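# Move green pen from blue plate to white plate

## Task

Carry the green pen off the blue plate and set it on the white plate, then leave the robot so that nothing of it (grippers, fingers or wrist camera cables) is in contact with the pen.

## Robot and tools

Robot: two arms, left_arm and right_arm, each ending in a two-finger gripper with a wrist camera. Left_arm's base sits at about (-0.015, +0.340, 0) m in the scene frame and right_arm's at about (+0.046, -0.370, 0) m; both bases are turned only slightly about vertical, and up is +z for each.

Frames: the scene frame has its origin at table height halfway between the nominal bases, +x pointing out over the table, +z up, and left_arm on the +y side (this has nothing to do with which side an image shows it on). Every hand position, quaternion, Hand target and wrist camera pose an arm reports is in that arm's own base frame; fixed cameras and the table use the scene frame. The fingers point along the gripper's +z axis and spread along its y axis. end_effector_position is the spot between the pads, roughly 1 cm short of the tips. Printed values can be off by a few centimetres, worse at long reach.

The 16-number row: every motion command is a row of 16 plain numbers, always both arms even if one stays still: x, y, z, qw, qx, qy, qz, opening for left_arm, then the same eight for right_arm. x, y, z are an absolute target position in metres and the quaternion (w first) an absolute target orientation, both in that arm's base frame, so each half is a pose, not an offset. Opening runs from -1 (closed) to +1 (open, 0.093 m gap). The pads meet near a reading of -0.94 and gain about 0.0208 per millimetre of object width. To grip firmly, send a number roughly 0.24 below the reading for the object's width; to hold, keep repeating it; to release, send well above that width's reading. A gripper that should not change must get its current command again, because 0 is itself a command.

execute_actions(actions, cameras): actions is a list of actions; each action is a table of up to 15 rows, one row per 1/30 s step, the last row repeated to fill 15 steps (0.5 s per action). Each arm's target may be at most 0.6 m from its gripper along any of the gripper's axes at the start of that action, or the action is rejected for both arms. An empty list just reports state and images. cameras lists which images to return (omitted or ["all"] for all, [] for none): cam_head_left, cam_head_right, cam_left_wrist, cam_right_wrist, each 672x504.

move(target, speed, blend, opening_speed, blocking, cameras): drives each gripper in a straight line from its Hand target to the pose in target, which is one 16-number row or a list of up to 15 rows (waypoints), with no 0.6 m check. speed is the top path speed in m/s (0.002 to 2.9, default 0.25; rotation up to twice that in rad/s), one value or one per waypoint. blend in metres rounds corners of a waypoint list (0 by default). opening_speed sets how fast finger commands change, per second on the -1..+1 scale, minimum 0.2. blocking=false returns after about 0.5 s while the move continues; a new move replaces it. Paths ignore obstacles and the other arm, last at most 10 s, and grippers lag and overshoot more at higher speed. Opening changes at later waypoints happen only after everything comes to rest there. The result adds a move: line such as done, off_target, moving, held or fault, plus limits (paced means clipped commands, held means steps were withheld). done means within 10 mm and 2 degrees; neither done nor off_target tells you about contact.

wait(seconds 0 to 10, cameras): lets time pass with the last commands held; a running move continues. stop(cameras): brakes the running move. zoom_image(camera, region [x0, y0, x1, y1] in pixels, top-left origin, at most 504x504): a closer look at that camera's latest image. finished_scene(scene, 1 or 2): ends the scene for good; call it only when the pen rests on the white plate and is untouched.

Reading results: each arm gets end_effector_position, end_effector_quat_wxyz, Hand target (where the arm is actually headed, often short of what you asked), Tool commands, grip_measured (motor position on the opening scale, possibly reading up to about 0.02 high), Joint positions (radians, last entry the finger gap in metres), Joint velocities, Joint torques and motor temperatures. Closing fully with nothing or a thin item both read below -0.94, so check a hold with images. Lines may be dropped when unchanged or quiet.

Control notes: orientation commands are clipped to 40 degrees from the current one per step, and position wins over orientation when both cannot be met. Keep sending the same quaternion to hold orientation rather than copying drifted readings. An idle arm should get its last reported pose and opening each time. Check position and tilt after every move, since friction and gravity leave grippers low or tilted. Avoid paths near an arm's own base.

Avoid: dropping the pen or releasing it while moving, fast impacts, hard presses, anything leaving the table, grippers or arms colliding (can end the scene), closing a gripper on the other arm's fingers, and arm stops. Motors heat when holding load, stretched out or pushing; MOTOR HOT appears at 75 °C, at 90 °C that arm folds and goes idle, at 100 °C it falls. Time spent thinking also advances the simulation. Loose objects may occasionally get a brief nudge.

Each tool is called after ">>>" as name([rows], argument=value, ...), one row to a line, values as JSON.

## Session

>>> execute_actions(actions=[])

Scene clock: 0.00 s.
left_arm: end_effector_position=(+0.3444, -0.1940, +0.1429) grip_measured=+1.000 end_effector_quat_wxyz=(+0.410, +0.246, +0.846, -0.237) | right_arm: end_effector_position=(+0.3587, +0.1550, +0.1245) grip_measured=+1.000 end_effector_quat_wxyz=(+0.350, -0.104, +0.882, +0.298)
Joint positions: left_arm=[-0.358 1.38 0.763 -0.016 0.371 0.019 0.093] | right_arm=[0.202 1.439 0.77 -0.046 -0.495 0.195 0.093]
Joint velocities: within noise
Joint torques (N m): no reading
Motor temperatures (°C): left_arm=[26 27 28 29 26 28 26] | right_arm=[27 28 25 26 26 27 27]
Heat: left arm: 29 °C; right arm: 28 °C.
Hand target: left_arm +0.3457, -0.1944, +0.1474; +0.414, +0.246, +0.844, -0.237 | right_arm +0.3605, +0.1553, +0.1296; +0.356, -0.106, +0.879, +0.298
Tool commands: left_gripper/opening=+1.0 right_gripper/opening=+1.0

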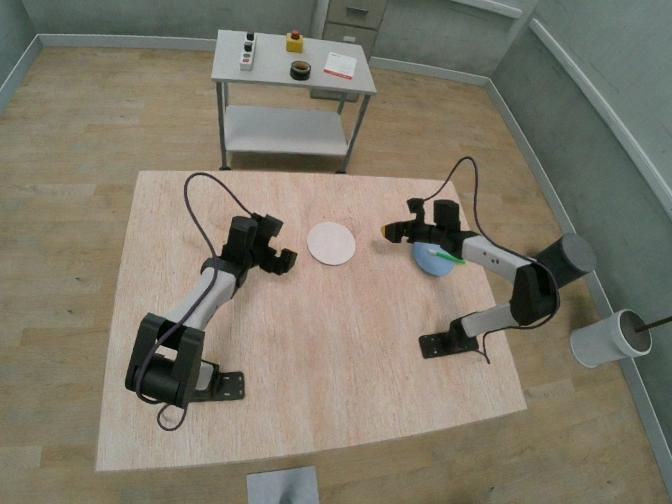

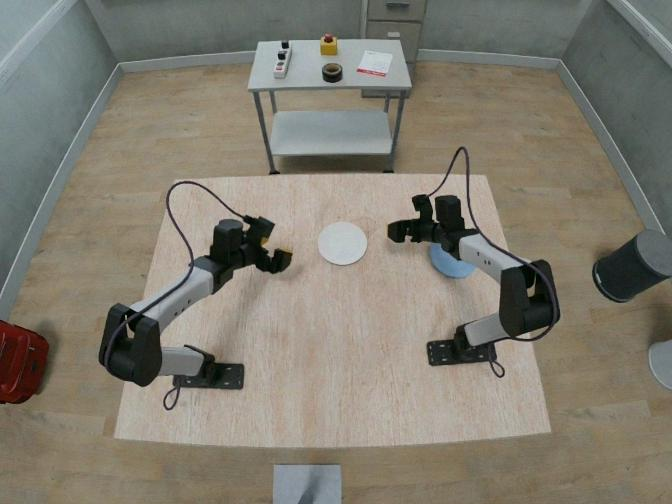

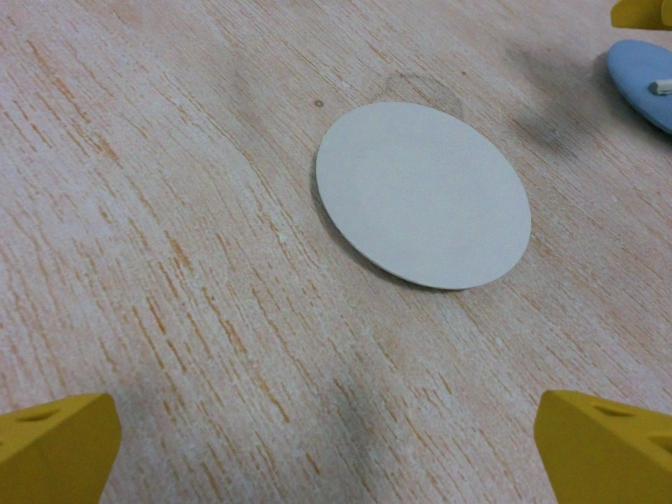

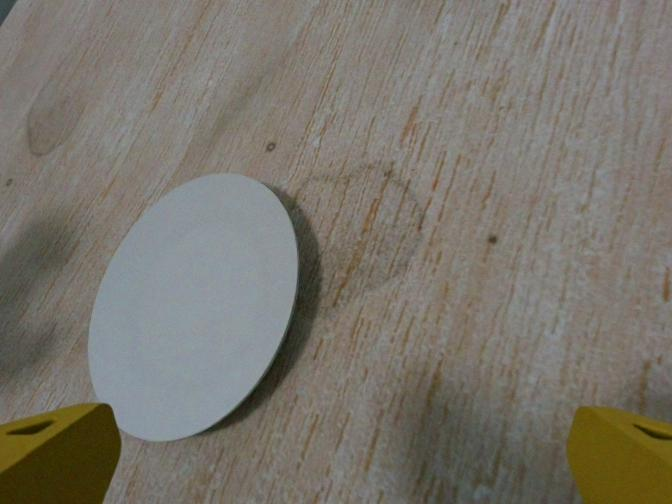

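>>> move(target=[0.30, 0.10, 0.15, 0.383, 0, 0.924, 0, 1, 0.255, -0.005, 0.18, 0.216, 0, 0.976, 0, 1], speed=0.3)

Scene clock: 25.43 s.
left_arm: end_effector_position=(+0.2975, +0.0956, +0.1407) grip_measured=+1.000 end_effector_quat_wxyz=(+0.386, -0.004, +0.922, -0.007) | right_arm: end_effector_position=(+0.2557, +0.0007, +0.1691) grip_measured=+1.000 end_effector_quat_wxyz=(+0.212, +0.000, +0.977, +0.014)
Joint positions: left_arm=[0.5 1.115 0.731 -0.463 0.357 0.355 0.093] | right_arm=[-0.022 1.124 1.035 -1.055 -0.037 -0.013 0.093]
Joint torques (N m): left_arm=[0.53 -2.09 12.34 1.57 0.2 0.2] | right_arm=[-0.21 -3.55 9.14 1.09 0.07 -0.03]
Motor temperatures (°C): left_arm=[26 29 31 35 26 28 26] | right_arm=[27 31 27 30 26 27 27]
Heat: left arm: 35 °C; right arm: 31 °C.
Hand target: left_arm +0.2989, +0.0991, +0.1502; +0.384, -0.001, +0.923, -0.002 | right_arm +0.2540, -0.0033, +0.1806; +0.218, -0.001, +0.976, +0.005
Off the commanded pose: left_arm 0.011 m, 1 deg | right_arm 0.012 m, 2 deg.
move: off_target (left_arm, right_arm)

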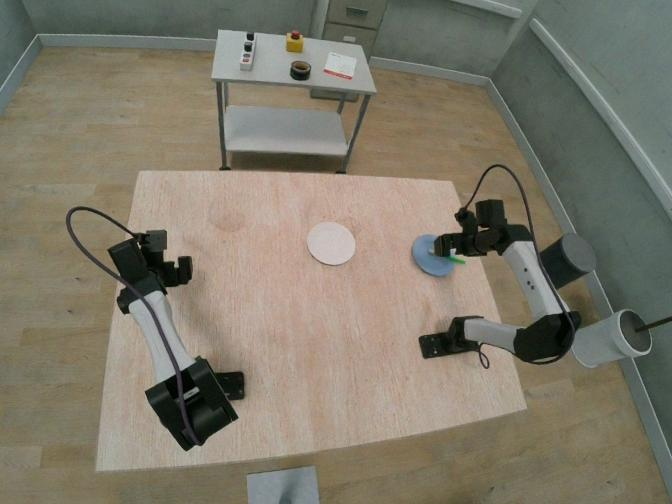

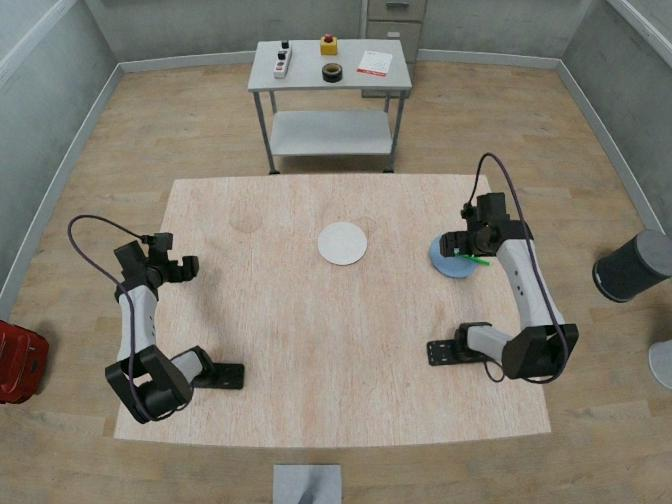

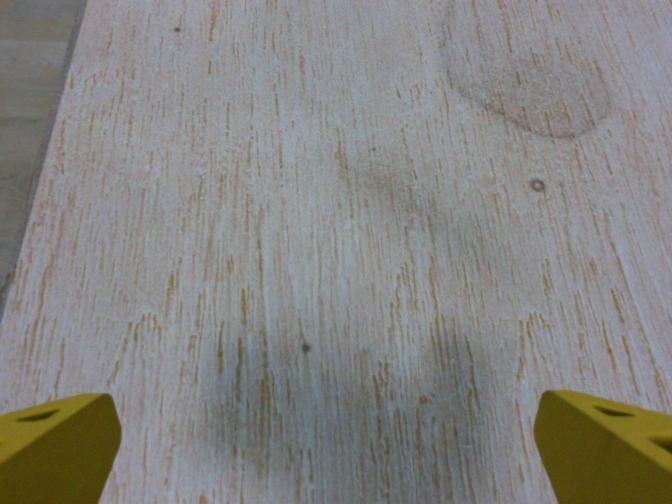

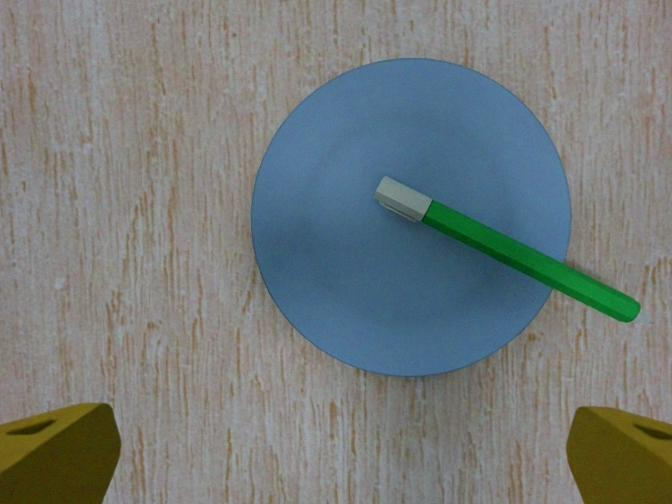

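>>> move(target=[0.2975, 0.0956, 0.1407, 0.386, -0.004, 0.922, -0.007, 1, 0.305, -0.080, 0.09, 0, -0.531, 0.847, 0, 1], speed=0.35, cameras=["cam_right_wrist"])

Scene clock: 41.90 s.
left_arm: end_effector_position=(+0.2975, +0.0956, +0.1407) grip_measured=+1.000 end_effector_quat_wxyz=(+0.386, -0.004, +0.922, -0.007) | right_arm: end_effector_position=(+0.3015, -0.0759, +0.0856) grip_measured=+1.000 end_effector_quat_wxyz=(+0.002, -0.528, +0.849, +0.002)
Joint positions: left_arm=[0.5 1.115 0.731 -0.463 0.357 0.355 0.093] | right_arm=[-0.249 1.734 1.31 -1.147 -0.005 -1.362 0.093]
Joint torques (N m): left_arm=[-0.01 -2.74 8.28 2.01 0.25 0.03] | right_arm=[-0.32 -6.49 8.08 0.07 0 -0.05]
Heat: left arm: 34 °C; right arm: 30 °C.
Hand target: left_arm +0.2975, +0.0956, +0.1407; +0.386, -0.004, +0.922, -0.007 | right_arm +0.3049, -0.0812, +0.0906; -0.002, -0.531, +0.848, -0.004
Off the commanded pose: left_arm 0.000 m, 0 deg | right_arm 0.007 m, 0 deg.
move: done
Images, in order (width x height): cam_right_wrist 672x504.

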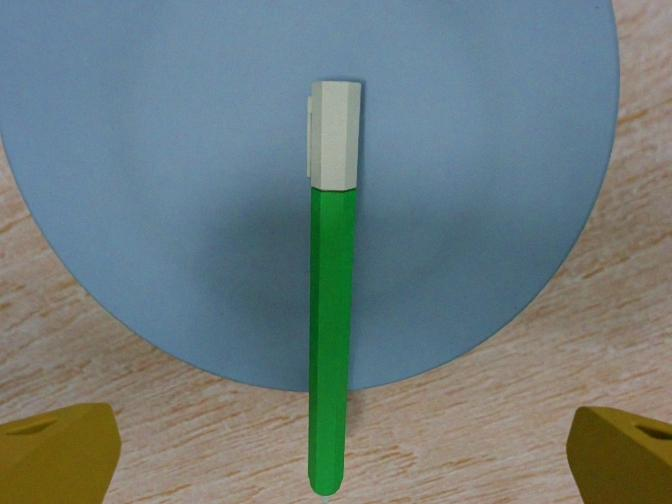

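>>> move(target=[0.2975, 0.0956, 0.1407, 0.386, -0.004, 0.922, -0.007, 1, 0.297, -0.077, 0.04, 0, -0.533, 0.846, 0, 1], speed=0.15, cameras=["cam_right_wrist"])

Scene clock: 52.40 s.
left_arm: end_effector_position=(+0.2975, +0.0956, +0.1407) grip_measured=+1.000 end_effector_quat_wxyz=(+0.386, -0.004, +0.922, -0.007) | right_arm: end_effector_position=(+0.2981, -0.0750, +0.0468) grip_measured=+1.000 end_effector_quat_wxyz=(+0.003, -0.529, +0.848, +0.001)
Joint positions: left_arm=[0.5 1.115 0.731 -0.463 0.357 0.355 0.093] | right_arm=[-0.249 1.757 1.178 -0.989 -0.005 -1.365 0.093]
Joint torques (N m): left_arm=[0.01 -2.74 8.29 2.01 0.25 0.03] | right_arm=[-0.17 -6.69 3.75 0.55 -0.11 -0.04]
Heat: left arm: 35 °C; right arm: 31 °C.
Hand target: left_arm +0.2975, +0.0956, +0.1407; +0.386, -0.004, +0.922, -0.007 | right_arm +0.2966, -0.0768, +0.0401; +0.000, -0.533, +0.846, +0.001
Off the commanded pose: left_arm 0.000 m, 0 deg | right_arm 0.007 m, 1 deg.
move: done
Images, in order (width x height): cam_right_wrist 672x504.

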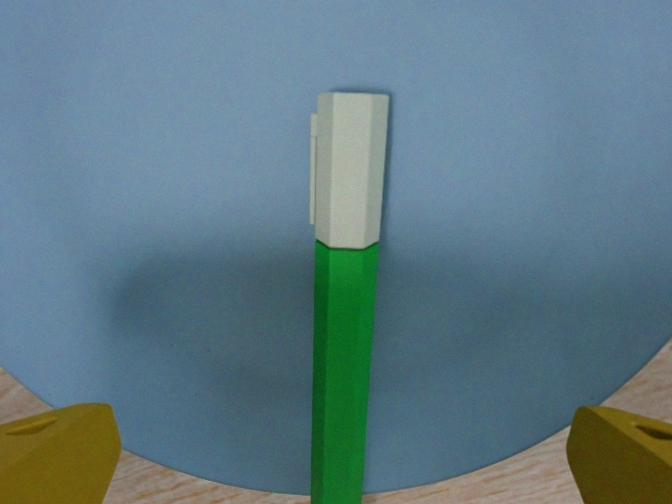

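>>> move(target=[0.2975, 0.0956, 0.1407, 0.386, -0.004, 0.922, -0.007, 1, 0.296, -0.077, 0.017, 0, -0.533, 0.846, 0, -0.1], speed=0.08, opening_speed=1.5, cameras=["cam_right_wrist"])

Scene clock: 61.07 s.
left_arm: end_effector_position=(+0.2975, +0.0956, +0.1407) grip_measured=+1.000 end_effector_quat_wxyz=(+0.386, -0.004, +0.922, -0.007) | right_arm: end_effector_position=(+0.2997, -0.0754, +0.0263) grip_measured=-0.098 end_effector_quat_wxyz=(+0.006, -0.531, +0.848, -0.003)
Joint positions: left_arm=[0.5 1.115 0.731 -0.463 0.357 0.355 0.093] | right_arm=[-0.249 1.783 1.122 -0.897 -0.005 -1.368 0.041]
Joint torques (N m): left_arm=[0.01 -2.74 8.29 2.01 0.25 0.04] | right_arm=[-0.24 -6.23 3.28 0.6 -0.1 -0.04]
Heat: left arm: 36 °C; right arm: 31 °C.
Hand target: left_arm +0.2975, +0.0956, +0.1407; +0.386, -0.004, +0.922, -0.007 | right_arm +0.2959, -0.0768, +0.0172; +0.000, -0.533, +0.846, +0.000
Off the commanded pose: left_arm 0.000 m, 0 deg | right_arm 0.010 m, 1 deg.
move: done
Images, in order (width x height): cam_right_wrist 672x504.

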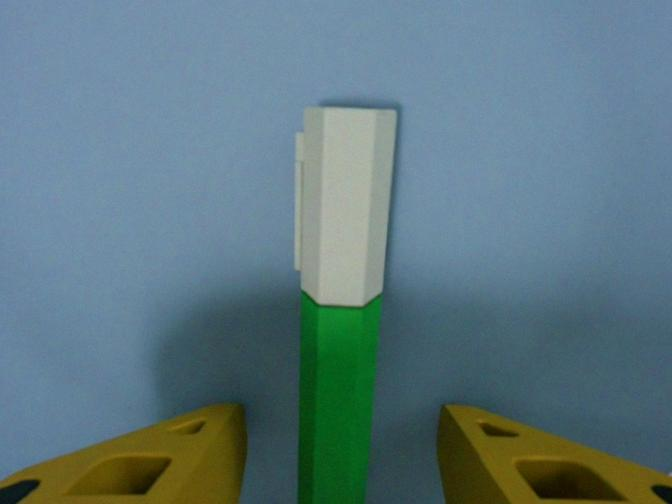

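>>> move([
  [0.2975, 0.0956, 0.1407, 0.386, -0.004, 0.922, -0.007, 1, 0.296, -0.077, 0.010, 0, -0.533, 0.846, 0, -0.1],
  [0.2975, 0.0956, 0.1407, 0.386, -0.004, 0.922, -0.007, 1, 0.296, -0.077, 0.010, 0, -0.533, 0.846, 0, -0.95],
], speed=0.06, opening_speed=0.8, cameras=["cam_right_wrist"])

Scene clock: 76.00 s.
left_arm: end_effector_position=(+0.2975, +0.0956, +0.1407) grip_measured=+1.000 end_effector_quat_wxyz=(+0.386, -0.004, +0.922, -0.007) | right_arm: end_effector_position=(+0.3056, -0.0772, +0.0241) grip_measured=-0.854 end_effector_quat_wxyz=(+0.016, -0.531, +0.847, -0.014)
Joint positions: left_arm=[0.5 1.115 0.731 -0.463 0.357 0.355 0.093] | right_arm=[-0.249 1.783 1.112 -0.857 -0.003 -1.369 0.004]
Joint torques (N m): left_arm=[0.01 -2.74 8.29 2.01 0.25 0.04] | right_arm=[-0.24 -5.27 2.91 0.53 -0.12 -0.02]
Heat: left arm: 37 °C; right arm: 32 °C.
Hand target: left_arm +0.2975, +0.0956, +0.1407; +0.386, -0.004, +0.922, -0.007 | right_arm +0.2958, -0.0768, +0.0108; +0.000, -0.534, +0.846, +0.000
Off the commanded pose: left_arm 0.000 m, 0 deg | right_arm 0.017 m, 2 deg.
move: off_target (right_arm); target 2's new opening was sent with right_arm's hand 0.015 m and 1 deg from that target
Images, in order (width x height): cam_right_wrist 672x504.

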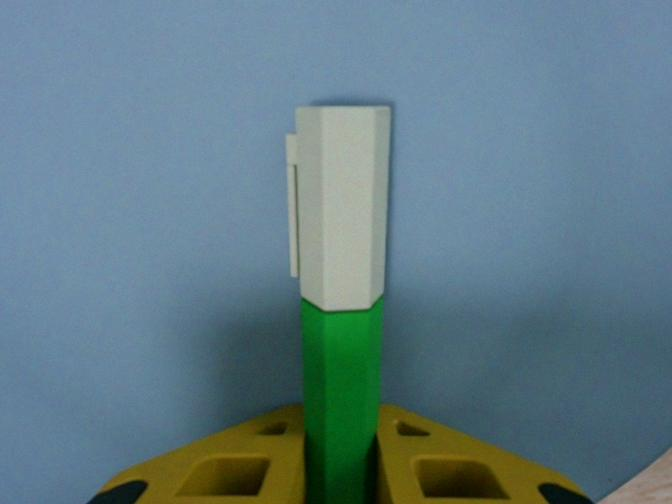

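>>> move([
  [0.2975, 0.0956, 0.1407, 0.386, -0.004, 0.922, -0.007, 1, 0.300, -0.072, 0.11, 0, -0.531, 0.847, 0, -0.95],
  [0.2975, 0.0956, 0.1407, 0.386, -0.004, 0.922, -0.007, 1, 0.365, 0.31, 0.14, 0, -0.862, 0.507, 0, -0.95],
], speed=[0.2, 0.3], blend=0.03)

Scene clock: 88.10 s.
left_arm: end_effector_position=(+0.2975, +0.0956, +0.1407) grip_measured=+1.000 end_effector_quat_wxyz=(+0.386, -0.004, +0.922, -0.007) | right_arm: end_effector_position=(+0.3636, +0.3118, +0.1388) grip_measured=-0.863 end_effector_quat_wxyz=(-0.057, +0.858, -0.510, +0.018)
Joint positions: left_arm=[0.5 1.115 0.731 -0.463 0.357 0.355 0.093] | right_arm=[0.708 2.391 2.499 -1.56 -0.003 -1.362 0.004]
Joint torques (N m): left_arm=[0.01 -2.76 8.29 2.01 0.25 0.04] | right_arm=[-0.18 -11.44 8.06 0.31 -0.06 -0.03]
Heat: left arm: 38 °C; right arm: 32 °C.
Hand target: left_arm +0.2975, +0.0956, +0.1407; +0.386, -0.004, +0.922, -0.007 | right_arm +0.3657, +0.3086, +0.1394; -0.052, +0.860, -0.507, +0.021
Off the commanded pose: left_arm 0.000 m, 0 deg | right_arm 0.003 m, 7 deg.
joint sent to its limit (right arm) — joint 4 (wrist pitch), lower limit. The joint targets are off in orientation, not in position.
move: off_target (right_arm)

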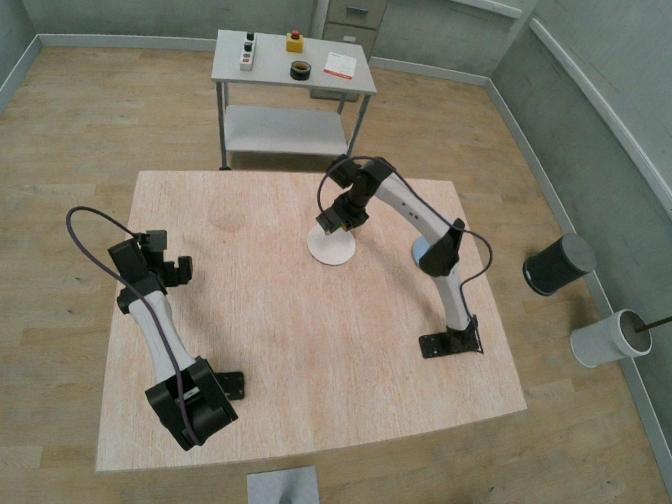

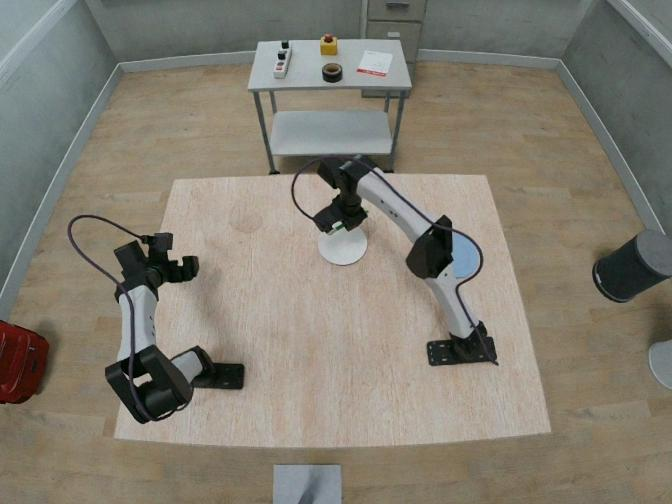

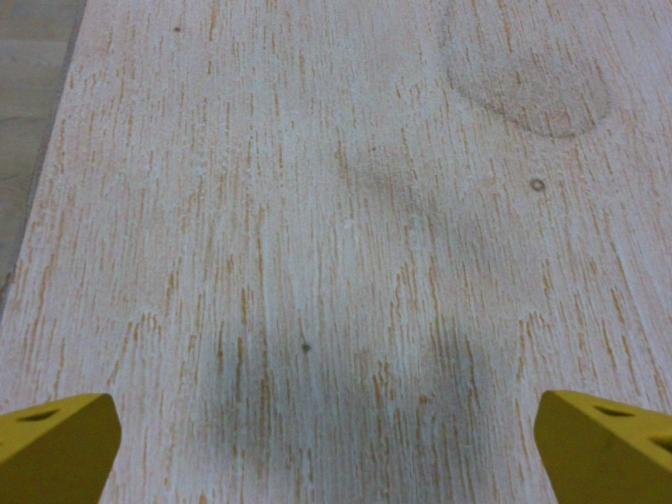

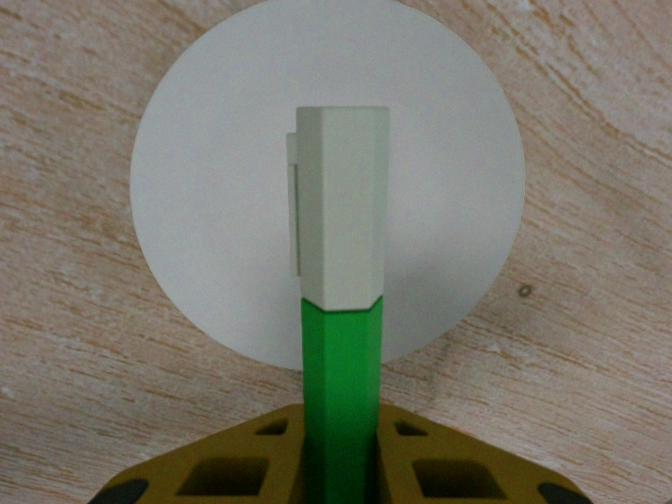

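>>> move([
  [0.2975, 0.0956, 0.1407, 0.386, -0.004, 0.922, -0.007, 1, 0.367, 0.329, 0.10, 0, -0.862, 0.507, 0, -0.95],
  [0.2975, 0.0956, 0.1407, 0.386, -0.004, 0.922, -0.007, 1, 0.367, 0.329, 0.047, 0, -0.862, 0.507, 0, -0.95],
], speed=[0.25, 0.12], blend=0.012)

Scene clock: 121.17 s.
left_arm: end_effector_position=(+0.2975, +0.0956, +0.1407) grip_measured=+1.000 end_effector_quat_wxyz=(+0.386, -0.004, +0.922, -0.007) | right_arm: end_effector_position=(+0.3670, +0.3266, +0.0450) grip_measured=-0.863 end_effector_quat_wxyz=(+0.007, +0.863, -0.505, -0.004)
Joint positions: left_arm=[0.5 1.115 0.731 -0.463 0.357 0.355 0.093] | right_arm=[0.726 2.595 2.501 -1.492 -0.003 -1.357 0.004]
Joint torques (N m): left_arm=[0.01 -2.74 8.31 2.01 0.25 0.04] | right_arm=[0.59 -15.64 3.75 0.47 -0.11 0.18]
Motor temperatures (°C): left_arm=[26 28 34 39 26 28 26] | right_arm=[27 41 31 27 26 27 28]
Heat: left arm: 39 °C; right arm: 41 °C.
Hand target: left_arm +0.2975, +0.0956, +0.1407; +0.386, -0.004, +0.922, -0.007 | right_arm +0.3671, +0.3291, +0.0473; +0.000, +0.862, -0.507, +0.000
Off the commanded pose: left_arm 0.000 m, 0 deg | right_arm 0.003 m, 1 deg.
move: done

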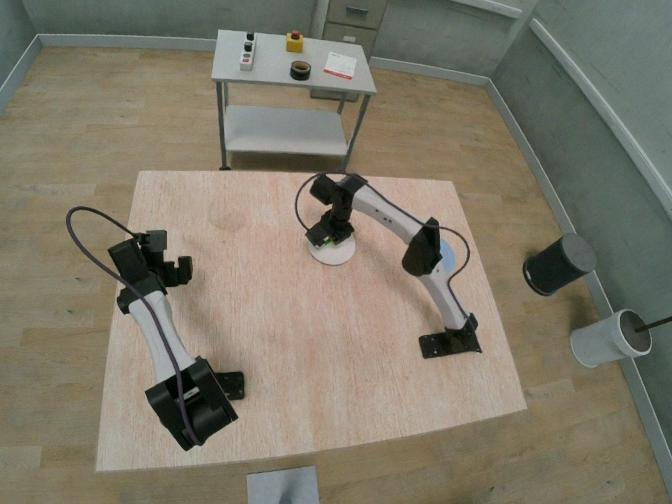

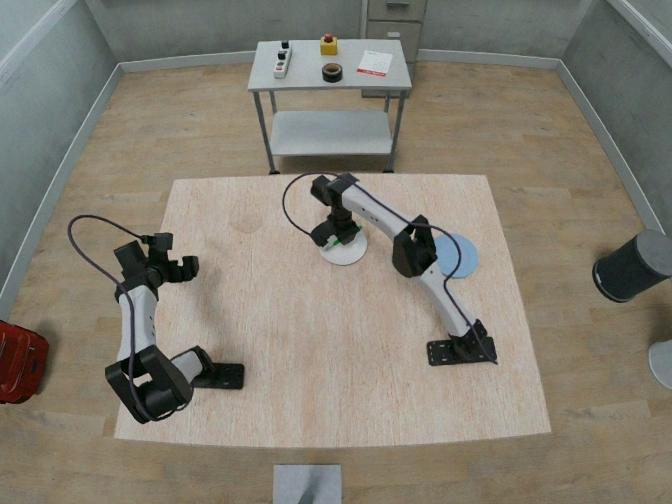

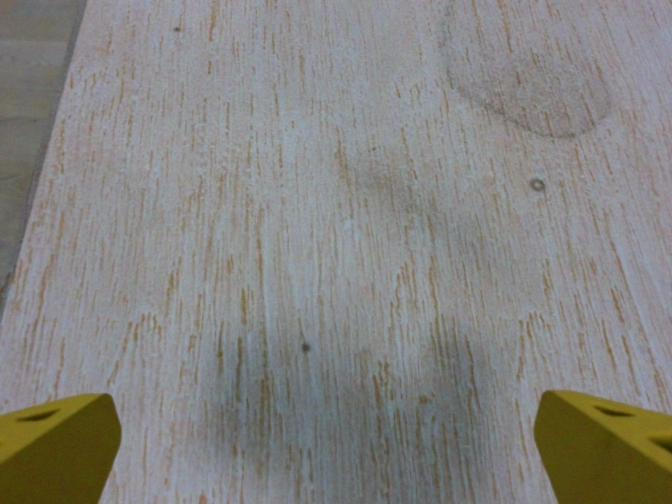

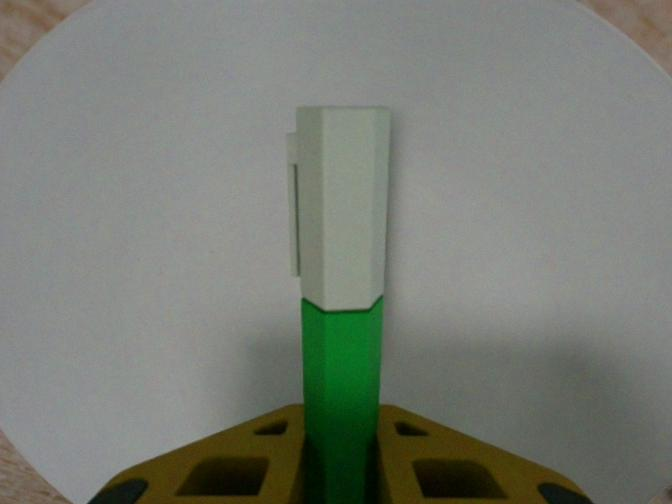

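>>> move(target=[0.2975, 0.0956, 0.1407, 0.386, -0.004, 0.922, -0.007, 1, 0.367, 0.329, 0.030, 0, -0.862, 0.507, 0, -0.95], speed=0.05, cameras=["cam_right_wrist"])

Scene clock: 127.57 s.
left_arm: end_effector_position=(+0.2975, +0.0956, +0.1407) grip_measured=+1.000 end_effector_quat_wxyz=(+0.386, -0.004, +0.922, -0.007) | right_arm: end_effector_position=(+0.3647, +0.3245, +0.0287) grip_measured=-0.863 end_effector_quat_wxyz=(+0.014, +0.864, -0.504, -0.006)
Joint positions: left_arm=[0.5 1.115 0.731 -0.463 0.357 0.355 0.093] | right_arm=[0.726 2.584 2.415 -1.433 -0.003 -1.36 0.004]
Joint torques (N m): left_arm=[0.01 -2.76 8.29 2.01 0.25 0.03] | right_arm=[0.59 -15.84 3.17 0.66 -0.12 0.18]
Heat: left arm: 39 °C; right arm: 44 °C.
Hand target: left_arm +0.2975, +0.0956, +0.1407; +0.386, -0.004, +0.922, -0.007 | right_arm +0.3669, +0.3289, +0.0300; +0.001, +0.863, -0.506, -0.001
Off the commanded pose: left_arm 0.000 m, 0 deg | right_arm 0.005 m, 2 deg.
move: done
Images, in order (width x height): cam_right_wrist 672x504.

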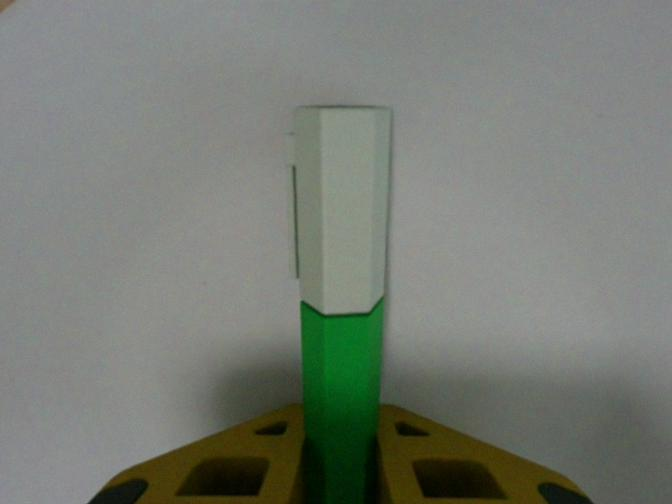

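>>> move([
  [0.2975, 0.0956, 0.1407, 0.386, -0.004, 0.922, -0.007, 1, 0.368, 0.330, 0.026, 0, -0.862, 0.507, 0, -0.95],
  [0.2975, 0.0956, 0.1407, 0.386, -0.004, 0.922, -0.007, 1, 0.368, 0.330, 0.026, 0, -0.862, 0.507, 0, -0.25],
], speed=0.05, opening_speed=0.7, cameras=["cam_right_wrist"])

Scene clock: 135.40 s.
left_arm: end_effector_position=(+0.2975, +0.0956, +0.1407) grip_measured=+1.000 end_effector_quat_wxyz=(+0.386, -0.004, +0.922, -0.007) | right_arm: end_effector_position=(+0.3647, +0.3245, +0.0288) grip_measured=-0.253 end_effector_quat_wxyz=(+0.014, +0.862, -0.506, -0.006)
Joint positions: left_arm=[0.5 1.115 0.731 -0.463 0.357 0.355 0.093] | right_arm=[0.726 2.584 2.415 -1.433 -0.003 -1.354 0.033]
Joint torques (N m): left_arm=[0.01 -2.76 8.29 2.01 0.25 0.04] | right_arm=[0.62 -14.98 3.19 0.75 -0.11 0.17]
Motor temperatures (°C): left_arm=[26 28 34 40 26 28 26] | right_arm=[27 46 30 28 26 27 28]
Heat: left arm: 40 °C; right arm: 46 °C.
Hand target: left_arm +0.2975, +0.0956, +0.1407; +0.386, -0.004, +0.922, -0.007 | right_arm +0.3678, +0.3299, +0.0261; +0.001, +0.861, -0.508, -0.001
Off the commanded pose: left_arm 0.000 m, 0 deg | right_arm 0.007 m, 2 deg.
move: done
Images, in order (width x height): cam_right_wrist 672x504.

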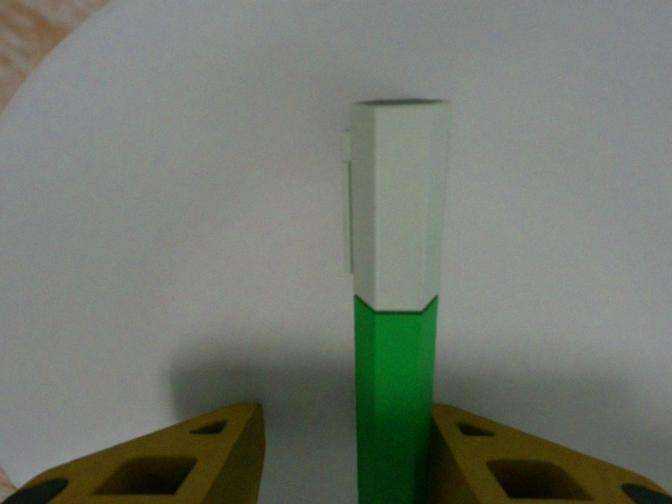

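>>> move([
  [0.2975, 0.0956, 0.1407, 0.386, -0.004, 0.922, -0.007, 1, 0.377, 0.335, 0.030, 0, -0.862, 0.507, 0, -0.25],
  [0.2975, 0.0956, 0.1407, 0.386, -0.004, 0.922, -0.007, 1, 0.377, 0.335, 0.032, 0, -0.862, 0.507, 0, 0.0],
], speed=0.06, opening_speed=1.0, cameras=["cam_right_wrist"])

Scene clock: 148.70 s.
left_arm: end_effector_position=(+0.2975, +0.0956, +0.1407) grip_measured=+1.000 end_effector_quat_wxyz=(+0.386, -0.004, +0.922, -0.007) | right_arm: end_effector_position=(+0.3763, +0.3348, +0.0332) grip_measured=-0.002 end_effector_quat_wxyz=(-0.004, +0.862, -0.506, +0.000)
Joint positions: left_arm=[0.5 1.115 0.731 -0.463 0.357 0.355 0.093] | right_arm=[0.726 2.645 2.55 -1.468 -0.003 -1.354 0.045]
Joint torques (N m): left_arm=[0.01 -2.74 8.29 2.01 0.25 0.03] | right_arm=[0.21 -12.49 8.24 0.07 -0.11 0.1]
Heat: left arm: 40 °C; right arm: 49 °C.
Hand target: left_arm +0.2975, +0.0956, +0.1407; +0.386, -0.004, +0.922, -0.007 | right_arm +0.3770, +0.3350, +0.0319; -0.001, +0.862, -0.507, +0.000
Off the commanded pose: left_arm 0.000 m, 0 deg | right_arm 0.001 m, 0 deg.
move: done
Images, in order (width x height): cam_right_wrist 672x504.

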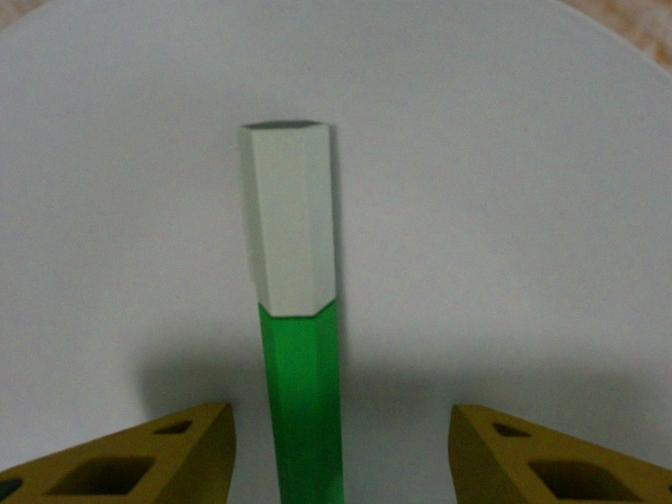

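>>> move([
  [0.2975, 0.0956, 0.1407, 0.386, -0.004, 0.922, -0.007, 1, 0.377, 0.335, 0.10, 0, -0.862, 0.507, 0, 0.0],
  [0.2975, 0.0956, 0.1407, 0.386, -0.004, 0.922, -0.007, 1, 0.36, 0.20, 0.15, 0, -0.78, 0.626, 0, 0.0],
], speed=[0.15, 0.3], blend=0.02)

Scene clock: 154.67 s.
left_arm: end_effector_position=(+0.2975, +0.0956, +0.1407) grip_measured=+1.000 end_effector_quat_wxyz=(+0.386, -0.004, +0.922, -0.007) | right_arm: end_effector_position=(+0.3658, +0.2016, +0.1446) grip_measured=-0.002 end_effector_quat_wxyz=(+0.000, +0.781, -0.624, -0.002)
Joint positions: left_arm=[0.5 1.115 0.731 -0.463 0.357 0.355 0.093] | right_arm=[0.503 2.187 2.179 -1.564 -0.003 -1.291 0.045]
Joint torques (N m): left_arm=[0.01 -2.74 8.29 2.01 0.25 0.04] | right_arm=[0.62 -13.98 3.71 0.21 -0.13 0.17]
Heat: left arm: 40 °C; right arm: 50 °C.
Hand target: left_arm +0.2975, +0.0956, +0.1407; +0.386, -0.004, +0.922, -0.007 | right_arm +0.3598, +0.2003, +0.1500; +0.000, +0.780, -0.626, -0.001
Off the commanded pose: left_arm 0.000 m, 0 deg | right_arm 0.008 m, 0 deg.
move: done

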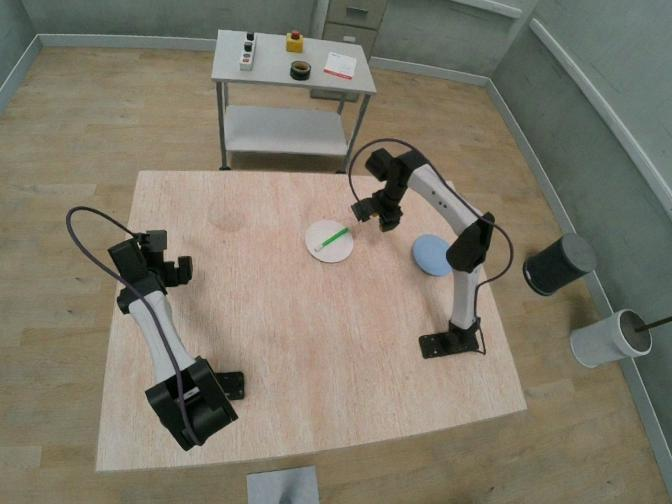

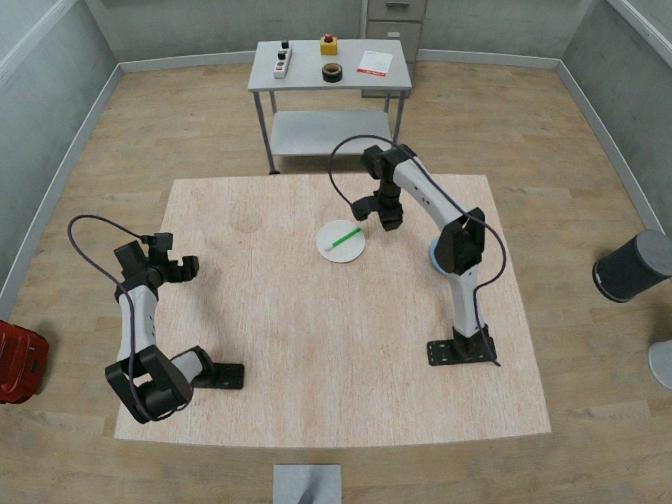

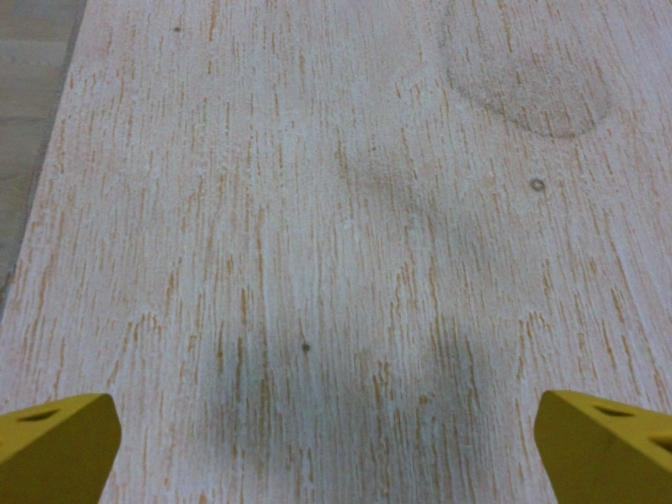

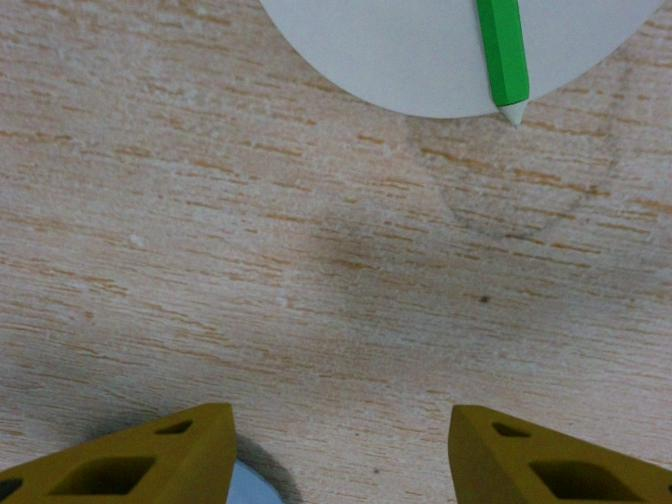

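>>> zoom_image(camera="cam_head_right", region=[300, 200, 390, 280])

Scaled by 5.600.

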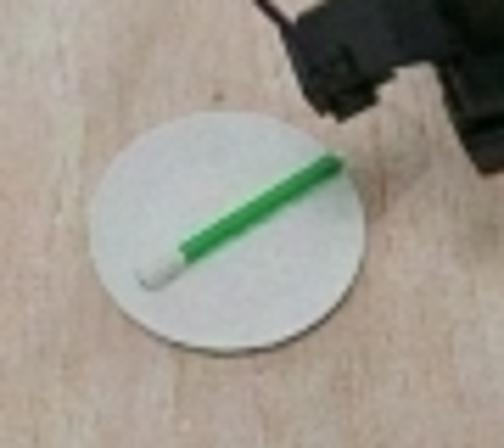

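>>> finished_scene(scene=2)

The scene is finished: the task was done.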